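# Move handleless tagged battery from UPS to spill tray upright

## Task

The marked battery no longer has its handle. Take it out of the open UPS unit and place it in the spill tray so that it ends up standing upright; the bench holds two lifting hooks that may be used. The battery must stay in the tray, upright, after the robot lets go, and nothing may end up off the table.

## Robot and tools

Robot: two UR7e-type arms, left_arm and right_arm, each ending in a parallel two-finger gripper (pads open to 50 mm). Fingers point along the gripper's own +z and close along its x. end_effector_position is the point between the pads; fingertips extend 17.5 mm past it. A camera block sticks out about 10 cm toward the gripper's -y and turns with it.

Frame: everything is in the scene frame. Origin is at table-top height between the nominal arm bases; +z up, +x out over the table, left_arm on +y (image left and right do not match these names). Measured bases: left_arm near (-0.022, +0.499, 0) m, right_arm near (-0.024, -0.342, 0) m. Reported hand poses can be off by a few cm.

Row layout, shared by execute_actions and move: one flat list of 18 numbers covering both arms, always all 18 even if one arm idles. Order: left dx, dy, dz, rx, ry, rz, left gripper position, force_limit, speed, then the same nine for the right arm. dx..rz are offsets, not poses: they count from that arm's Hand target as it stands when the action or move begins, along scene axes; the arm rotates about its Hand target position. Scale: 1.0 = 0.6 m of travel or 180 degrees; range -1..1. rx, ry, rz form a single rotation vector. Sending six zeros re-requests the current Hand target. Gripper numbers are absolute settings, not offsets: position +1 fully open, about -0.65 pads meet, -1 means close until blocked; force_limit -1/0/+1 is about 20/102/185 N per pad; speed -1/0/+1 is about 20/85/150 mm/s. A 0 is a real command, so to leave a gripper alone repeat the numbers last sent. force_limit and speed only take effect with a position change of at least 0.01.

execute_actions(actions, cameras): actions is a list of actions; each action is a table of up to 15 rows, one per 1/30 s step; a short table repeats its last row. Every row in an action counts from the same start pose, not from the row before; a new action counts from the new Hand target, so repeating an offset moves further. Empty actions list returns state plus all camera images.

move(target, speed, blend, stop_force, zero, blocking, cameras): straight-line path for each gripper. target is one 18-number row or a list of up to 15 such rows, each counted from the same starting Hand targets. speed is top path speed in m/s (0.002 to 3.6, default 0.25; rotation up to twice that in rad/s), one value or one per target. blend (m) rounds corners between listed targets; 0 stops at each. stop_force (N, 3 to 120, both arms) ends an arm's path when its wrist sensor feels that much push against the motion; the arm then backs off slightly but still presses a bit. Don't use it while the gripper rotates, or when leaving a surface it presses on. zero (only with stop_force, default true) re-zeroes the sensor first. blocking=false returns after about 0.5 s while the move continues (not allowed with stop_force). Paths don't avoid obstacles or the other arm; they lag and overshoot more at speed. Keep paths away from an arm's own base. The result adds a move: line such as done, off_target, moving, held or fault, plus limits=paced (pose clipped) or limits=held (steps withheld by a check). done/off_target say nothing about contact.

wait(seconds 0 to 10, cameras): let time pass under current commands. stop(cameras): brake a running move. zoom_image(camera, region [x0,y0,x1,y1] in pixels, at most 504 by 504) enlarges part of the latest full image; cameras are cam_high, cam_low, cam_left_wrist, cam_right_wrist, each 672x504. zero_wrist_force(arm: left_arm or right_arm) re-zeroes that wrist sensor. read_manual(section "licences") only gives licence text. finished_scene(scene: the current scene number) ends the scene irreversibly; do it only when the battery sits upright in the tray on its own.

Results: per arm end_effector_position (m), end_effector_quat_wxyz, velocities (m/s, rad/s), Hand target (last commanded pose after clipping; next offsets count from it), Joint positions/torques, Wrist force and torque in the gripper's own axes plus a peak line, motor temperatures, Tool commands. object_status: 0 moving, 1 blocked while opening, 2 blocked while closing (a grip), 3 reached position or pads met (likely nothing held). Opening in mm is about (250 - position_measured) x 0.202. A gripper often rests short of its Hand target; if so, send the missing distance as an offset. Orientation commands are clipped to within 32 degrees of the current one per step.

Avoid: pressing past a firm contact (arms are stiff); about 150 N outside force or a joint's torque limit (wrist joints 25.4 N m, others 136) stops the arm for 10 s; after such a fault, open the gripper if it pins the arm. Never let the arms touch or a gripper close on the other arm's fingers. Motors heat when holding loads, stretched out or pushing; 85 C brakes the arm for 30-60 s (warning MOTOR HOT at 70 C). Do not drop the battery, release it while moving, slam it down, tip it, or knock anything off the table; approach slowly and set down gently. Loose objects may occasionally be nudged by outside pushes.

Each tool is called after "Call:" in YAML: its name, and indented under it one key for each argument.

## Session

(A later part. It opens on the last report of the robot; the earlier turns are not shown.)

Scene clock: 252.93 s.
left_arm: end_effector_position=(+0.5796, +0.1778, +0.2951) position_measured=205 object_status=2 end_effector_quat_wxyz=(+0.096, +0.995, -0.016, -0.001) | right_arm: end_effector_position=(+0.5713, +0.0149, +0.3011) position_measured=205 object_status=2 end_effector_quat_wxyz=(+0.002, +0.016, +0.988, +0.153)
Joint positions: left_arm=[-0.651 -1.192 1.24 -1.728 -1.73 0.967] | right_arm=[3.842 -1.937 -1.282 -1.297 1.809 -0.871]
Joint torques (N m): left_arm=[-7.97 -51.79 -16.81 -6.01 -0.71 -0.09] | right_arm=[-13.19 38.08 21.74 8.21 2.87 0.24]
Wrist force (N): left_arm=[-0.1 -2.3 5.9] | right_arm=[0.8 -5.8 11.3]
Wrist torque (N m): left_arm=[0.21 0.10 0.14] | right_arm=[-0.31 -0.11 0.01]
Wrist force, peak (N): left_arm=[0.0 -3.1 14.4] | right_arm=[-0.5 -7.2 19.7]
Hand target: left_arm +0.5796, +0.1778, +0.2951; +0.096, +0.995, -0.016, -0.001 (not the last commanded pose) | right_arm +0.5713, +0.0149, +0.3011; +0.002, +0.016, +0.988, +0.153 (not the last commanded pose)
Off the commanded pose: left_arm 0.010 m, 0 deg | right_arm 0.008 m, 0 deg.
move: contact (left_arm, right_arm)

Call:
move:
  target:
    - [0, 0, 0.0117, 0, 0, 0, -1, 0, -0.6, 0, 0, 0.0117, 0, 0, 0, -1, 0, -0.6]
  speed: [0.02]
  cameras: ["cam_left_wrist", "cam_low"]

Scene clock: 255.27 s.
left_arm: end_effector_position=(+0.5796, +0.1778, +0.3022) position_measured=205 object_status=2 end_effector_quat_wxyz=(+0.096, +0.995, -0.016, -0.001) | right_arm: end_effector_position=(+0.5713, +0.0149, +0.3082) position_measured=205 object_status=2 end_effector_quat_wxyz=(+0.002, +0.016, +0.988, +0.153)
Joint positions: left_arm=[-0.651 -1.193 1.223 -1.71 -1.73 0.967] | right_arm=[3.842 -1.936 -1.266 -1.315 1.809 -0.871]
Joint torques (N m): left_arm=[-7.57 -65.35 -28.01 -7.52 -2.19 -0.38] | right_arm=[-12.56 62.48 27.67 7.6 2.74 0.46]
Wrist force (N): left_arm=[-0.1 -3.2 17.4] | right_arm=[-0.5 -8.2 20.2]
Wrist torque (N m): left_arm=[0.12 0.11 0.15] | right_arm=[-0.38 -0.23 -0.01]
Wrist force, peak (N): left_arm=[0.0 -2.8 18.3] | right_arm=[-0.5 -8.2 21.7]
Hand target: left_arm +0.5796, +0.1778, +0.3021; +0.096, +0.995, -0.016, -0.001 | right_arm +0.5713, +0.0149, +0.3081; +0.002, +0.016, +0.988, +0.153
Off the commanded pose: left_arm 0.000 m, 0 deg | right_arm 0.000 m, 0 deg.
move: done
camera_calibration:
cam_left_wrist: T_world_to_cam=[[0.999107, -0.0346094, -0.024222, -0.553872], [-0.0176547, -0.863008, 0.504881, 0.0289545], [-0.0383774, -0.504003, -0.862849, 0.500549], [0, 0, 0, 1]] pos_world=[0.573098, 0.258097, 0.403864]
Images, in order (width x height): cam_low 672x504, cam_left_wrist 672x504.

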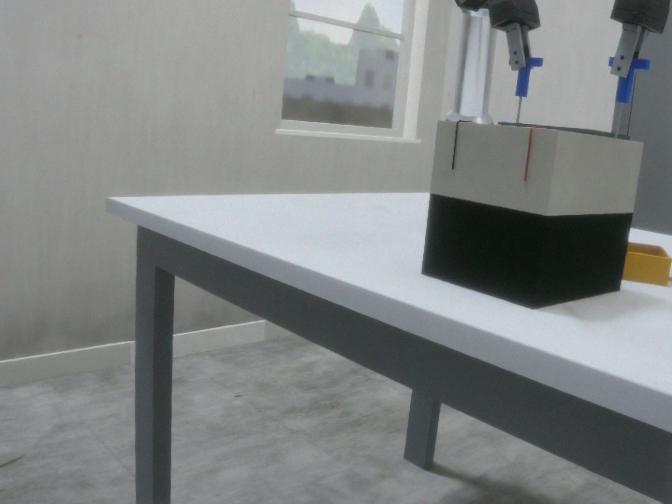

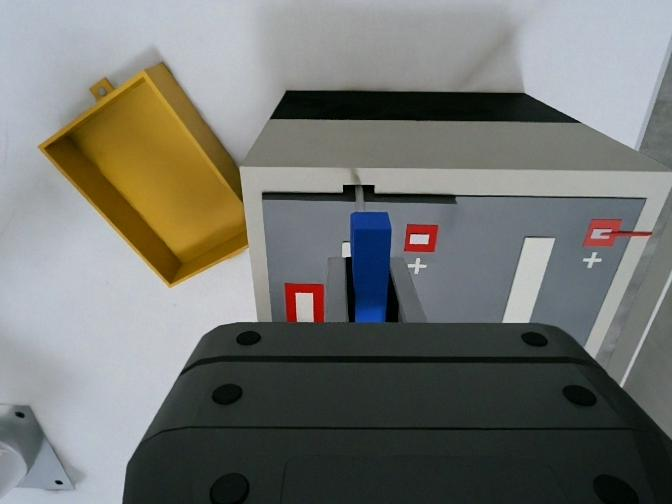

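Call:
move:
  target:
    - [0, 0, 0.1867, 0, 0, 0, -1, 0, -0.6, 0, 0, 0.1867, 0, 0, 0, -1, 0, -0.6]
    - [0, -0.0022, 0.1867, 0, 0, 0, -1, 0, -0.6, 0, 0.0022, 0.1867, 0, 0, 0, -1, 0, -0.6]
  speed: [0.045, 0.02]
  blend: [0, 0]
  cameras: ["all"]

Scene clock: 268.63 s.
left_arm: end_effector_position=(+0.5796, +0.1764, +0.4140) position_measured=205 object_status=2 end_effector_quat_wxyz=(+0.096, +0.995, -0.016, -0.001) | right_arm: end_effector_position=(+0.5714, +0.0162, +0.4200) position_measured=205 object_status=2 end_effector_quat_wxyz=(+0.002, +0.016, +0.988, +0.153)
Joint positions: left_arm=[-0.653 -1.154 0.88 -1.405 -1.73 0.966] | right_arm=[3.843 -1.964 -0.94 -1.613 1.809 -0.869]
Joint torques (N m): left_arm=[-5.07 -51.24 -42.35 -8.76 -1.82 -0.87] | right_arm=[14.99 47.02 41.78 10.38 0.89 1.32]
Wrist force (N): left_arm=[0.1 -8.4 16.4] | right_arm=[0.0 -14.8 18.6]
Wrist torque (N m): left_arm=[0.65 0.07 0.14] | right_arm=[-0.01 -0.26 -0.09]
Wrist force, peak (N): left_arm=[-0.1 -3.4 19.7] | right_arm=[-0.3 -13.6 19.9]
Hand target: left_arm +0.5796, +0.1765, +0.4141; +0.096, +0.995, -0.016, -0.001 | right_arm +0.5713, +0.0162, +0.4201; +0.002, +0.016, +0.988, +0.153
Off the commanded pose: left_arm 0.000 m, 0 deg | right_arm 0.000 m, 0 deg.
move: done
camera_calibration:
cam_left_wrist: T_world_to_cam=[[0.999105, -0.034571, -0.0243636, -0.551144], [-0.0175554, -0.86308, 0.504763, -0.0285903], [-0.0384779, -0.503883, -0.862914, 0.59642], [0, 0, 0, 1]] pos_world=[0.573098, 0.256797, 0.515663]
cam_right_wrist: T_world_to_cam=[[-0.999915, 0.0126258, 0.00315633, 0.576707], [0.0118308, 0.780785, 0.624688, -0.265723], [0.00542279, 0.624672, -0.780868, 0.451071], [0, 0, 0, 1]] pos_world=[0.577355, -0.0815805, 0.5164]

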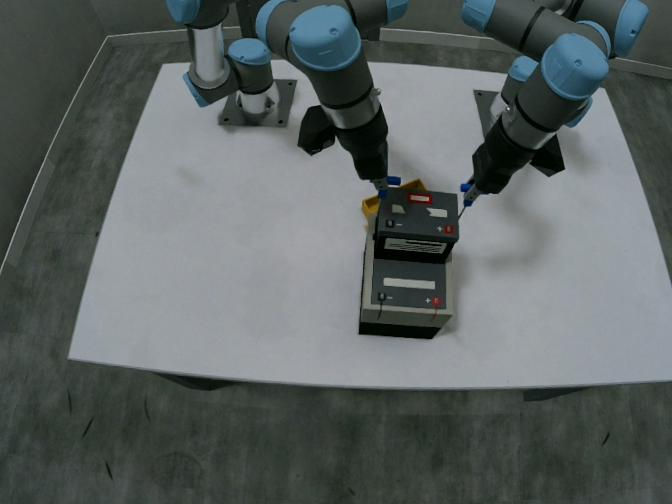

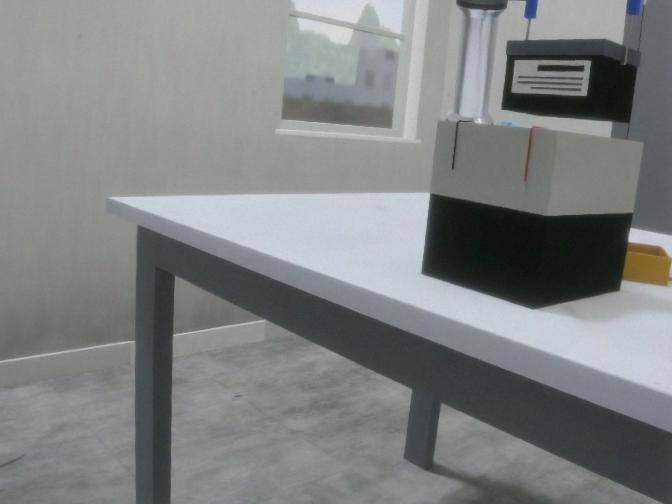

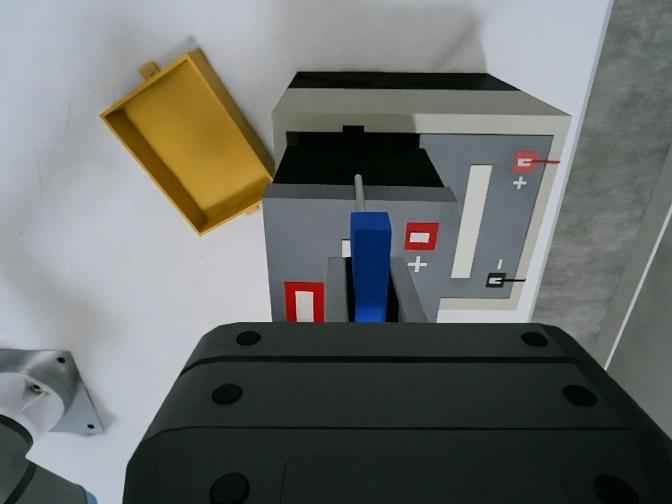

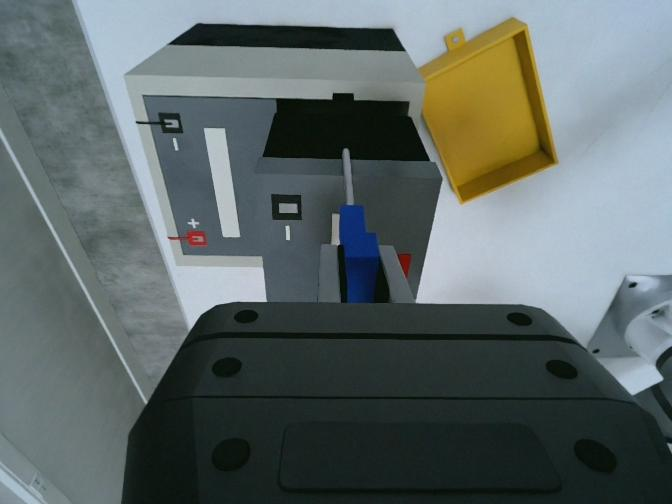

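Call:
move:
  target:
    - [-0.0897, 0.004, 0, 0, 0, 0.04, -1, 0, -0.6, -0.0568, 0.0052, 0, 0, 0, 0.04, -1, 0, -0.6]
    - [-0.1792, 0.0062, 0, 0, 0, 0.08, -1, 0, -0.6, -0.1142, 0.0127, 0, 0, 0, 0.08, -1, 0, -0.6]
    - [-0.268, 0.0062, 0, 0, 0, 0.12, -1, 0, -0.6, -0.1717, 0.022, 0, 0, 0, 0.12, -1, 0, -0.6]
  speed: 0.06
  blend: [0.005, 0.005, 0]
  cameras: ["cam_high", "cam_right_wrist"]

Scene clock: 274.83 s.
left_arm: end_effector_position=(+0.4188, +0.1801, +0.4141) position_measured=205 object_status=2 end_effector_quat_wxyz=(+0.095, +0.981, +0.171, +0.017) | right_arm: end_effector_position=(+0.4681, +0.0295, +0.4202) position_measured=205 object_status=2 end_effector_quat_wxyz=(-0.027, -0.169, +0.974, +0.151)
Joint positions: left_arm=[-0.863 -1.569 1.407 -1.588 -1.643 0.38] | right_arm=[3.943 -1.808 -1.13 -1.652 1.853 -1.153]
Joint torques (N m): left_arm=[7.74 -24.62 -46.68 -7.9 -2.85 0.93] | right_arm=[-11.28 31.22 41.51 9.24 2.98 2.2]
Wrist force (N): left_arm=[0.3 -9.4 16.9] | right_arm=[-0.6 -15.0 17.6]
Wrist torque (N m): left_arm=[0.72 0.08 -0.07] | right_arm=[0.05 -0.17 -0.06]
Wrist force, peak (N): left_arm=[0.1 -10.1 17.4] | right_arm=[0.2 -15.5 18.6]
Hand target: left_arm +0.4188, +0.1802, +0.4141; +0.095, +0.981, +0.171, +0.017 | right_arm +0.4683, +0.0294, +0.4201; -0.027, -0.169, +0.974, +0.151
Off the commanded pose: left_arm 0.000 m, 0 deg | right_arm 0.000 m, 0 deg.
move: done
camera_calibration:
cam_right_wrist: T_world_to_cam=[[-0.934184, -0.356779, 0.00316338, 0.453425], [-0.276703, 0.730056, 0.624863, -0.138461], [-0.225247, 0.582862, -0.780728, 0.55258], [0, 0, 0, 1]] pos_world=[0.509736, -0.0592205, 0.516499]
Images, in order (width x height): cam_high 672x504, cam_right_wrist 672x504.

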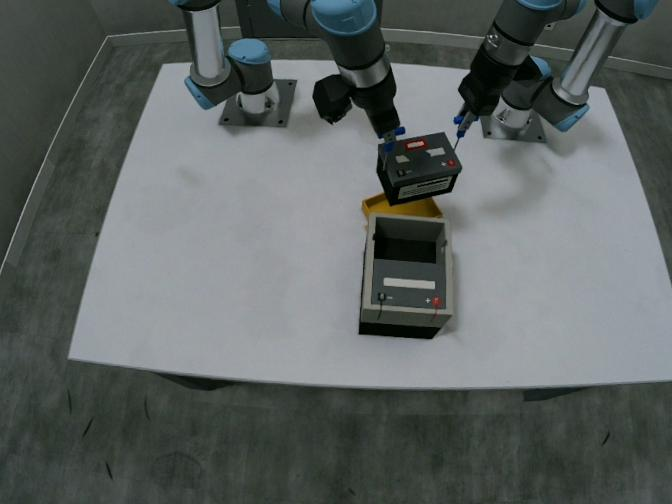

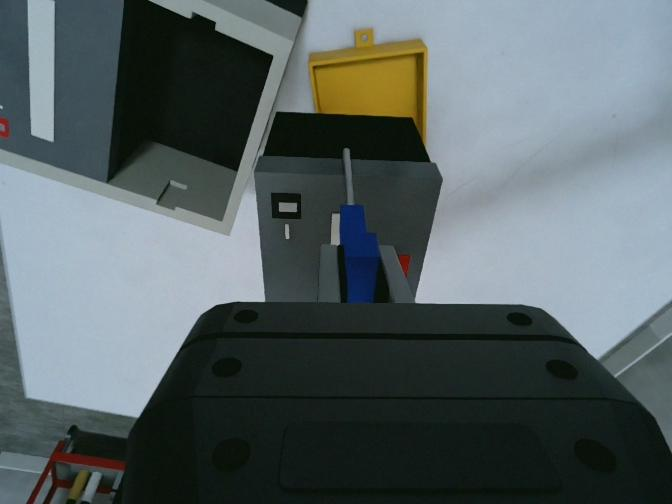

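Call:
move:
  target:
    - [-0.0885, -0.0017, 0, 0, 0, 0.04, -1, 0, -0.6, -0.0582, 0.0112, 0, 0, 0, 0.04, -1, 0, -0.6]
    - [-0.0885, -0.0017, -0.225, 0, 0, 0.04, -1, 0, -0.6, -0.0582, 0.0112, -0.225, 0, 0, 0.04, -1, 0, -0.6]
  speed: [0.06, 0.06]
  blend: [0.01, 0]
  cameras: ["cam_high", "cam_left_wrist", "cam_right_wrist"]

Scene clock: 282.13 s.
left_arm: end_effector_position=(+0.3657, +0.1792, +0.2789) position_measured=205 object_status=2 end_effector_quat_wxyz=(+0.093, +0.968, +0.232, +0.023) | right_arm: end_effector_position=(+0.4334, +0.0362, +0.2850) position_measured=205 object_status=2 end_effector_quat_wxyz=(-0.036, -0.230, +0.961, +0.149)
Joint positions: left_arm=[-0.967 -1.679 1.86 -1.942 -1.601 0.154] | right_arm=[3.988 -1.757 -1.533 -1.324 1.862 -1.237]
Joint torques (N m): left_arm=[6.77 -41.47 -46.73 -6.87 -1.12 0.67] | right_arm=[-9.36 49.56 42.85 3.65 2.28 2.11]
Wrist force (N): left_arm=[0.2 -9.0 16.8] | right_arm=[-0.3 -14.7 17.7]
Wrist torque (N m): left_arm=[0.74 0.06 0.05] | right_arm=[0.02 -0.16 -0.02]
Wrist force, peak (N): left_arm=[0.3 -9.3 19.3] | right_arm=[0.1 -15.3 20.4]
Hand target: left_arm +0.3657, +0.1792, +0.2791; +0.094, +0.968, +0.232, +0.023 | right_arm +0.4334, +0.0362, +0.2851; -0.036, -0.230, +0.961, +0.149
Off the commanded pose: left_arm 0.000 m, 0 deg | right_arm 0.000 m, 0 deg.
move: done
camera_calibration:
cam_left_wrist: T_world_to_cam=[[0.892176, 0.451031, -0.0243382, -0.388604], [0.400436, -0.764867, 0.504609, -0.132268], [0.208979, -0.459946, -0.863005, 0.374595], [0, 0, 0, 1]] pos_world=[0.321386, 0.246398, 0.380563]
cam_right_wrist: T_world_to_cam=[[-0.882211, -0.470844, 0.00317525, 0.405415], [-0.365897, 0.689787, 0.62475, -0.0283308], [-0.29635, 0.549999, -0.780818, 0.467314], [0, 0, 0, 1]] pos_world=[0.485784, -0.0465935, 0.3813]
Images, in order (width x height): cam_high 672x504, cam_left_wrist 672x504, cam_right_wrist 672x504.

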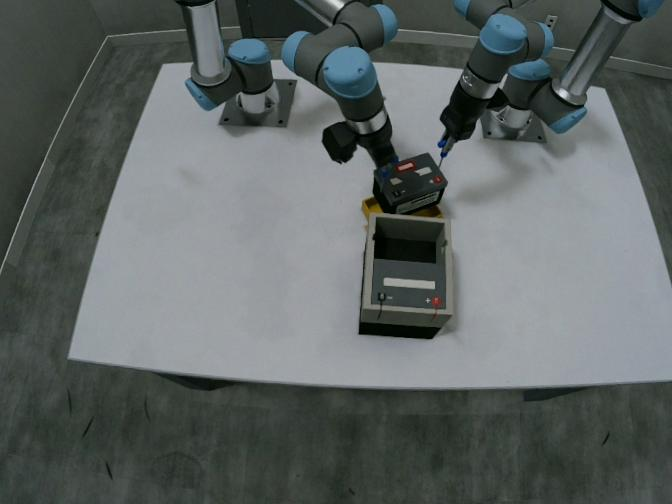

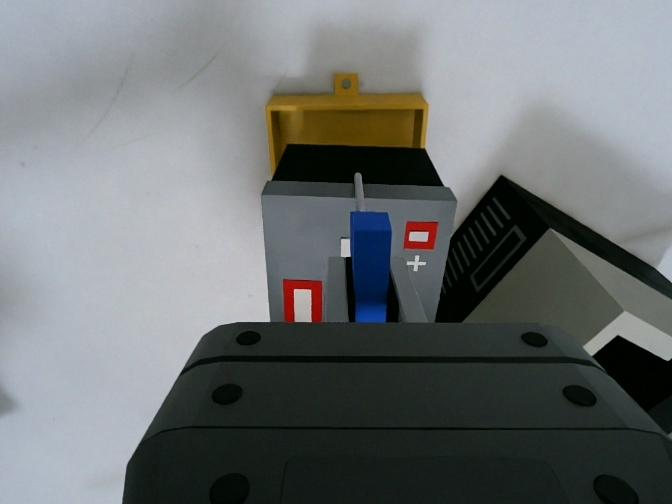

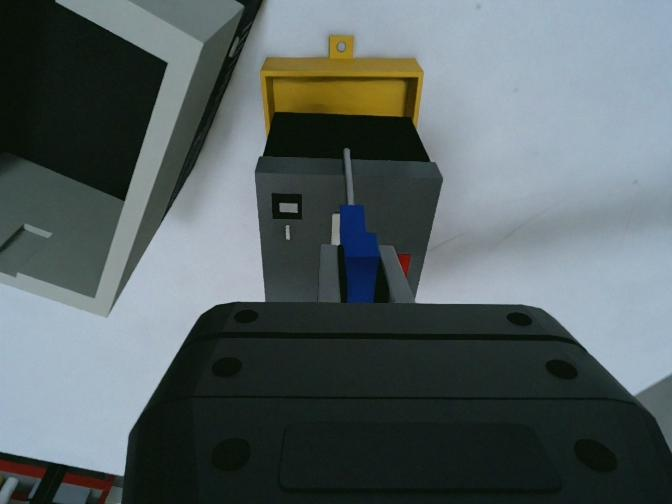

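Call:
move:
  target:
    - [-0.0037, 0.0017, 0, 0, 0, 0, -1, 0, -0.6, -0.0037, 0.0017, 0, 0, 0, 0, -1, 0, -0.6]
    - [-0.0037, 0.0017, -0.13, 0, 0, 0, -1, 0, -0.6, -0.0037, 0.0017, -0.13, 0, 0, 0, -1, 0, -0.6]
  speed: [0.03, 0.06]
  blend: [0.001, 0]
  cameras: ["cam_left_wrist", "cam_right_wrist"]

Call:
move:
  target:
    - [0, 0, -0.06, 0, 0, 0, -1, 0, -0.6, 0, 0, -0.06, 0, 0, 0, -1, 0, -0.6]
  speed: [0.02]
  stop_force: 12
  cameras: ["all"]

Scene clock: 292.10 s.
left_arm: end_effector_position=(+0.3635, +0.1802, +0.2010) position_measured=205 object_status=2 end_effector_quat_wxyz=(+0.093, +0.968, +0.232, +0.023) | right_arm: end_effector_position=(+0.4312, +0.0372, +0.2069) position_measured=205 object_status=2 end_effector_quat_wxyz=(-0.036, -0.230, +0.961, +0.149)
Joint positions: left_arm=[-0.97 -1.629 2.023 -2.154 -1.6 0.152] | right_arm=[3.992 -1.799 -1.688 -1.126 1.862 -1.232]
Joint torques (N m): left_arm=[8.18 -43.6 -46.44 -6.19 -1.78 1.66] | right_arm=[-10.76 54.89 43.62 3.42 3.64 -0.33]
Wrist force (N): left_arm=[0.2 -8.7 17.0] | right_arm=[-0.3 -14.5 17.8]
Wrist torque (N m): left_arm=[0.72 0.06 0.12] | right_arm=[0.03 -0.19 -0.10]
Wrist force, peak (N): left_arm=[0.2 -9.2 19.2] | right_arm=[0.0 -15.2 20.7]
Hand target: left_arm +0.3635, +0.1802, +0.2011; +0.094, +0.968, +0.232, +0.023 | right_arm +0.4312, +0.0372, +0.2071; -0.036, -0.230, +0.961, +0.149
Off the commanded pose: left_arm 0.000 m, 0 deg | right_arm 0.000 m, 0 deg.
move: done
camera_calibration:
cam_left_wrist: T_world_to_cam=[[0.892176, 0.451031, -0.0243382, -0.388946], [0.400436, -0.764867, 0.504609, -0.091146], [0.208979, -0.459946, -0.863005, 0.308267], [0, 0, 0, 1]] pos_world=[0.319086, 0.247498, 0.302563]
cam_right_wrist: T_world_to_cam=[[-0.882197, -0.470869, 0.0032125, 0.404085], [-0.365917, 0.689826, 0.624696, 0.0188959], [-0.296366, 0.549929, -0.780861, 0.405197], [0, 0, 0, 1]] pos_world=[0.483484, -0.0455934, 0.3033]
Images, in order (width x height): cam_left_wrist 672x504, cam_right_wrist 672x504.

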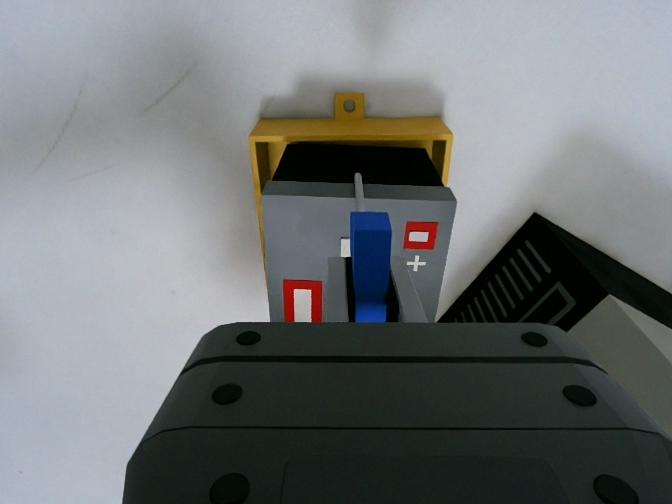

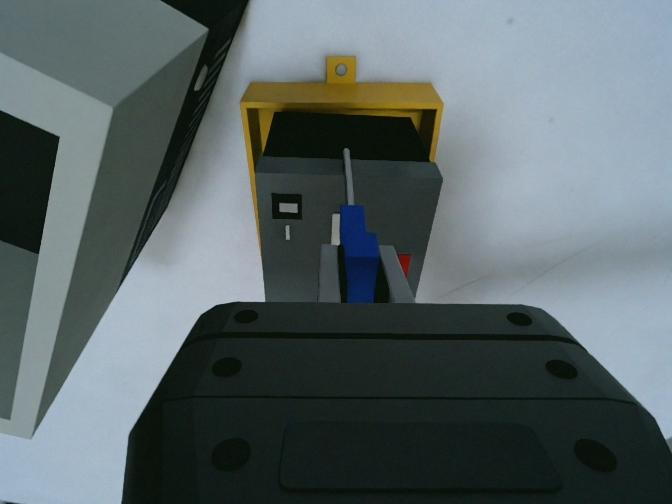

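Scene clock: 293.97 s.
left_arm: end_effector_position=(+0.3635, +0.1802, +0.1880) position_measured=205 object_status=2 end_effector_quat_wxyz=(+0.094, +0.968, +0.232, +0.023) | right_arm: end_effector_position=(+0.4312, +0.0372, +0.1942) position_measured=205 object_status=2 end_effector_quat_wxyz=(-0.036, -0.230, +0.961, +0.149)
Joint positions: left_arm=[-0.97 -1.615 2.046 -2.192 -1.6 0.152] | right_arm=[3.992 -1.809 -1.709 -1.094 1.862 -1.232]
Joint torques (N m): left_arm=[6.8 -40.31 -41.15 -9.09 -0.37 1.68] | right_arm=[-6.81 53.65 40.52 7.48 4.4 1.15]
Wrist force (N): left_arm=[0.3 -6.3 10.8] | right_arm=[-0.8 -13.4 15.1]
Wrist torque (N m): left_arm=[0.49 0.10 0.12] | right_arm=[0.04 -0.26 -0.11]
Wrist force, peak (N): left_arm=[0.3 -9.4 17.2] | right_arm=[-0.1 -15.1 18.2]
Hand target: left_arm +0.3635, +0.1802, +0.1880; +0.094, +0.968, +0.232, +0.023 (not the last commanded pose) | right_arm +0.4312, +0.0372, +0.1942; -0.036, -0.230, +0.961, +0.149 (not the last commanded pose)
Off the commanded pose: left_arm 0.023 m, 0 deg | right_arm 0.023 m, 0 deg.
move: contact (left_arm, right_arm)
camera_calibration:
cam_left_wrist: T_world_to_cam=[[0.892189, 0.451008, -0.0242782, -0.389279], [0.400304, -0.764702, 0.504964, -0.0846883], [0.209177, -0.460242, -0.862799, 0.296999], [0, 0, 0, 1]] pos_world=[0.319086, 0.247498, 0.289564]
cam_right_wrist: T_world_to_cam=[[-0.882241, -0.470789, 0.00287971, 0.404247], [-0.365979, 0.689653, 0.62485, 0.0268703], [-0.296158, 0.550214, -0.78074, 0.395078], [0, 0, 0, 1]] pos_world=[0.483483, -0.0455939, 0.290499]

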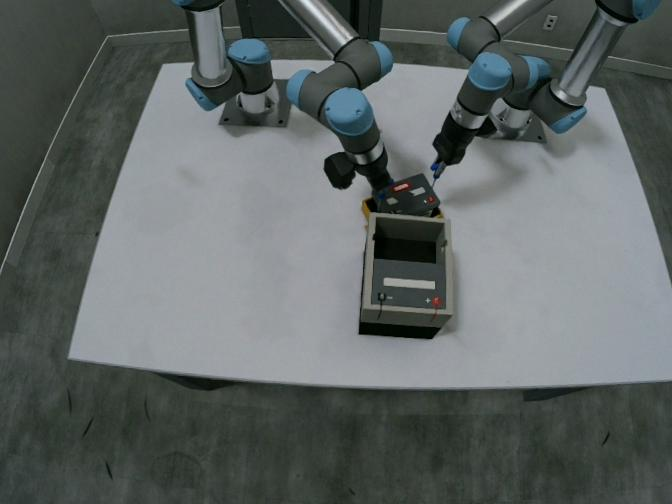

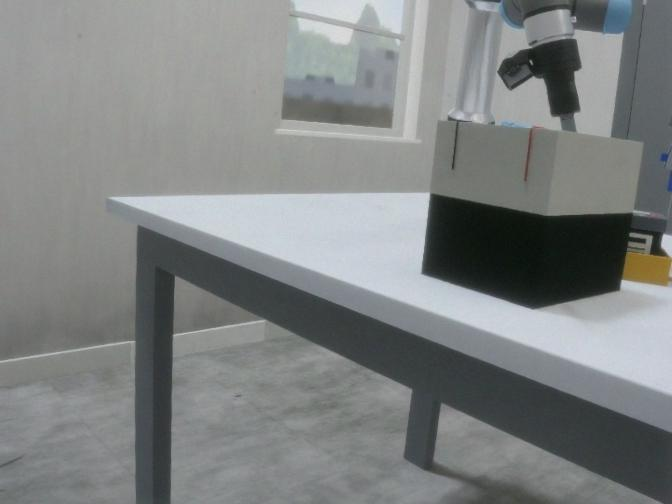

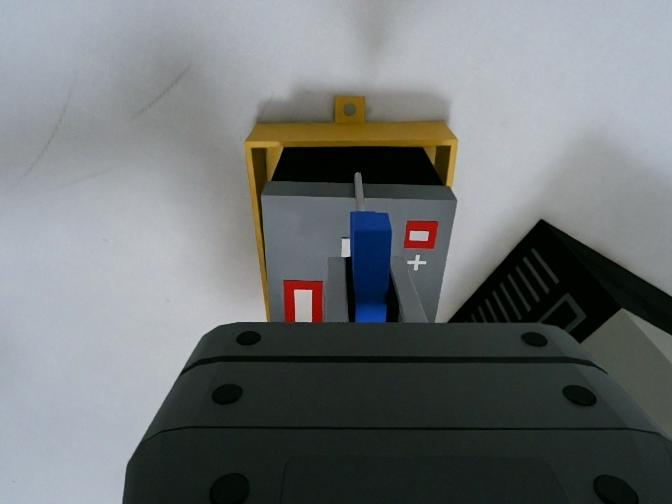

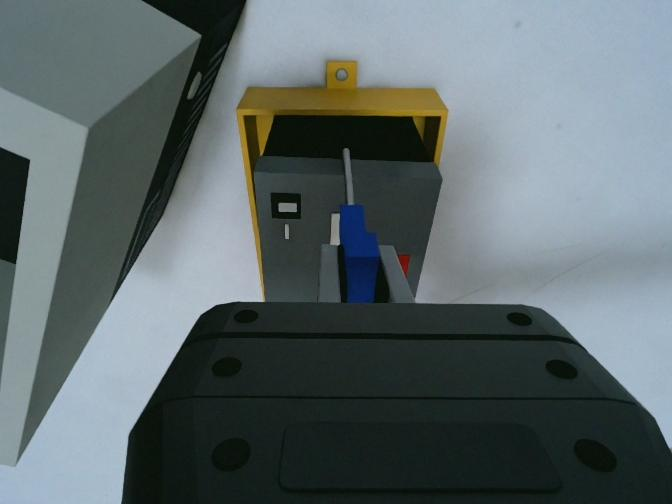

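Call:
move:
  target:
    - [0, 0, -0.005, 0, 0, 0, -1, 0, -0.6, 0, 0, -0.006, 0, 0, 0, -1, 0, -0.6]
    - [-0.0008, 0.0015, -0.01, 0, 0, 0, -1, 0, -0.6, 0.0008, -0.0015, -0.0115, 0, 0, 0, -1, 0, -0.6]
    - [-0.0083, 0.0163, -0.01, 0, 0, 0, -1, 0, -0.6, 0.0083, -0.0163, -0.0115, 0, 0, 0, -1, 0, -0.6]
  speed: [0.015, 0.015, 0.02]
  cameras: ["cam_left_wrist", "cam_right_wrist"]

Scene clock: 297.93 s.
left_arm: end_effector_position=(+0.3585, +0.1901, +0.1820) position_measured=205 object_status=2 end_effector_quat_wxyz=(+0.094, +0.968, +0.232, +0.023) | right_arm: end_effector_position=(+0.4363, +0.0273, +0.1873) position_measured=205 object_status=2 end_effector_quat_wxyz=(-0.036, -0.230, +0.961, +0.149)
Joint positions: left_arm=[-0.966 -1.634 2.08 -2.208 -1.601 0.156] | right_arm=[3.973 -1.813 -1.722 -1.083 1.864 -1.252]
Joint torques (N m): left_arm=[4.3 -9.94 -29.85 -2.05 -1.29 0.92] | right_arm=[9.26 42.81 16.09 1.87 2.45 1.67]
Wrist force (N): left_arm=[0.4 -0.4 0.6] | right_arm=[-0.6 -1.3 3.1]
Wrist torque (N m): left_arm=[0.01 0.01 -0.07] | right_arm=[-0.26 -0.18 -0.04]
Wrist force, peak (N): left_arm=[0.0 -7.6 14.6] | right_arm=[0.1 -13.7 17.9]
Hand target: left_arm +0.3585, +0.1899, +0.1820; +0.094, +0.968, +0.232, +0.023 | right_arm +0.4362, +0.0274, +0.1873; -0.036, -0.230, +0.961, +0.149
Off the commanded pose: left_arm 0.000 m, 0 deg | right_arm 0.000 m, 0 deg.
move: done
camera_calibration:
cam_left_wrist: T_world_to_cam=[[0.892189, 0.451008, -0.0242782, -0.389428], [0.400304, -0.764702, 0.504964, -0.0720865], [0.209177, -0.460242, -0.862799, 0.297424], [0, 0, 0, 1]] pos_world=[0.314086, 0.257398, 0.283564]
cam_right_wrist: T_world_to_cam=[[-0.882191, -0.470883, 0.0027955, 0.4041], [-0.366098, 0.68959, 0.624851, 0.0399305], [-0.296159, 0.550214, -0.780739, 0.396649], [0, 0, 0, 1]] pos_world=[0.488583, -0.0554938, 0.283599]
Images, in order (width x height): cam_left_wrist 672x504, cam_right_wrist 672x504.

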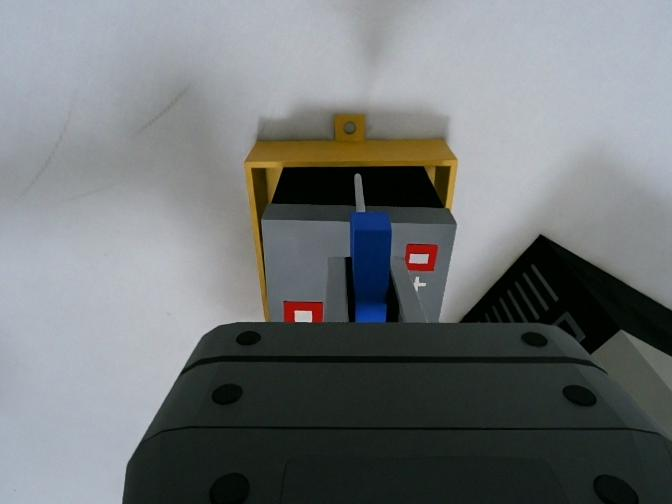

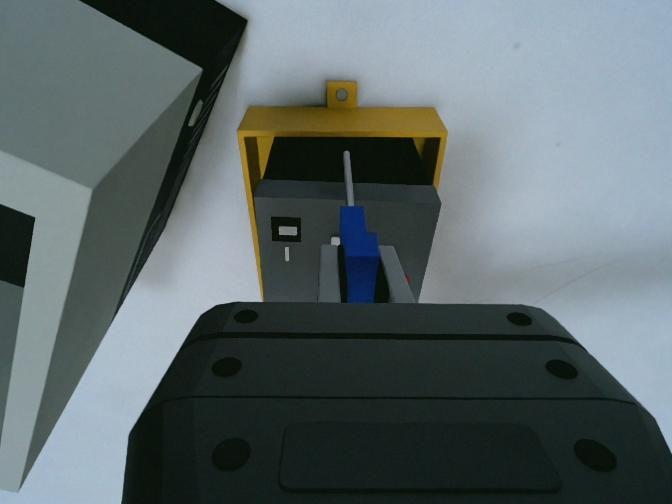

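Call:
move:
  target:
    - [-0.015, 0.03, 0, 0, 0, 0, -1, 0, -0.6, 0.01, -0.03, 0, 0, 0, 0, -1, 0, -0.6]
    - [0.1, 0.22, 0, 0, 0, 0, -1, 0, -0.6, 0.0217, -0.37, 0, 0, 0, 0, -1, 0, -0.6]
    - [0.1, 0.22, -0.1, 0, 0, 0, -1, 0, -0.6, 0.0217, -0.37, -0.1, 0, 0, 0, -1, 0, -0.6]
  speed: [0.1, 0.25, 0.15]
  blend: [0.01, 0.02, 0]
  cameras: ["cam_high", "cam_left_wrist"]

Call:
zoom_image:
  camera: "cam_high"
  region: [330, 150, 470, 280]

Scene clock: 305.27 s.
left_arm: end_effector_position=(+0.4185, +0.3219, +0.1219) position_measured=205 object_status=2 end_effector_quat_wxyz=(+0.093, +0.968, +0.232, +0.023) | right_arm: end_effector_position=(+0.4492, -0.1946, +0.1272) position_measured=205 object_status=2 end_effector_quat_wxyz=(-0.036, -0.230, +0.961, +0.149)
Joint positions: left_arm=[-0.642 -1.569 2.19 -2.363 -1.66 0.475] | right_arm=[3.611 -1.722 -1.975 -1.035 1.877 -1.631]
Joint torques (N m): left_arm=[8.19 -29.54 -28.73 -4.36 0.9 1.68] | right_arm=[13.08 38.35 28.06 2.68 -0.82 2.07]
Wrist force (N): left_arm=[0.1 0.0 0.5] | right_arm=[-0.8 -1.4 3.3]
Wrist torque (N m): left_arm=[0.06 0.07 0.15] | right_arm=[-0.28 -0.13 -0.13]
Wrist force, peak (N): left_arm=[-0.2 -0.4 2.8] | right_arm=[-0.6 -2.2 5.7]
Hand target: left_arm +0.4185, +0.3219, +0.1220; +0.094, +0.968, +0.232, +0.023 | right_arm +0.4492, -0.1946, +0.1273; -0.036, -0.230, +0.961, +0.149
Off the commanded pose: left_arm 0.000 m, 0 deg | right_arm 0.000 m, 0 deg.
move: done
camera_calibration:
cam_left_wrist: T_world_to_cam=[[0.892216, 0.45095, -0.0243924, -0.503821], [0.400349, -0.764796, 0.504785, 0.0350409], [0.208978, -0.460143, -0.8629, 0.293824], [0, 0, 0, 1]] pos_world=[0.374086, 0.389198, 0.223563]
Images, in order (width x height): cam_high 672x504, cam_left_wrist 672x504.

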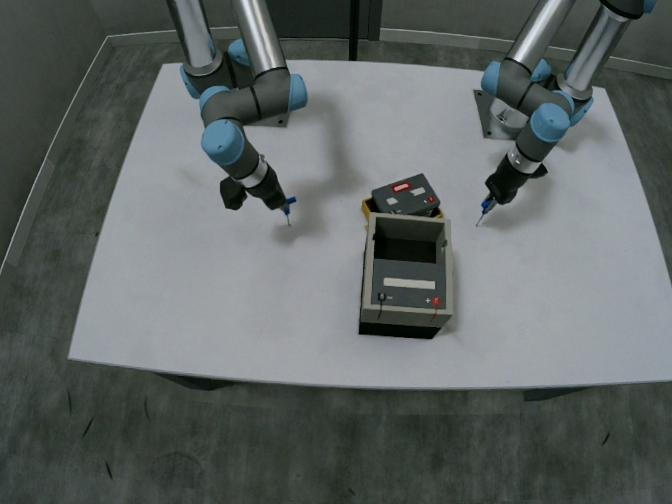

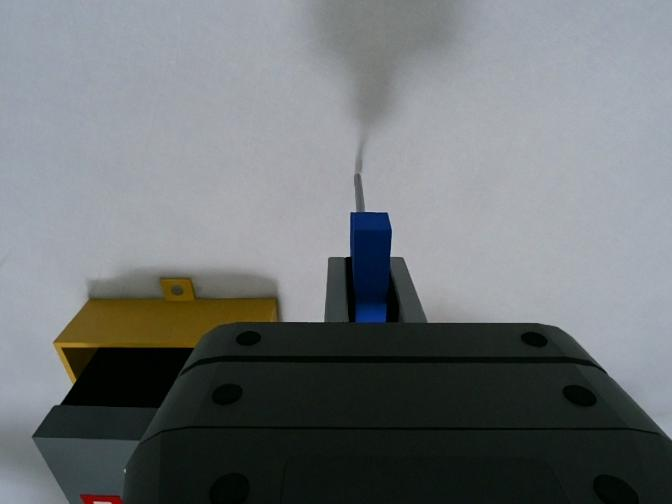

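Scaled by 3.600.

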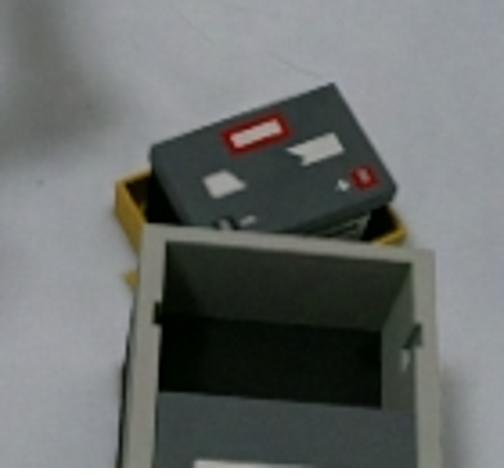

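Call:
finished_scene:
  scene: 2

The scene is finished: the task was done.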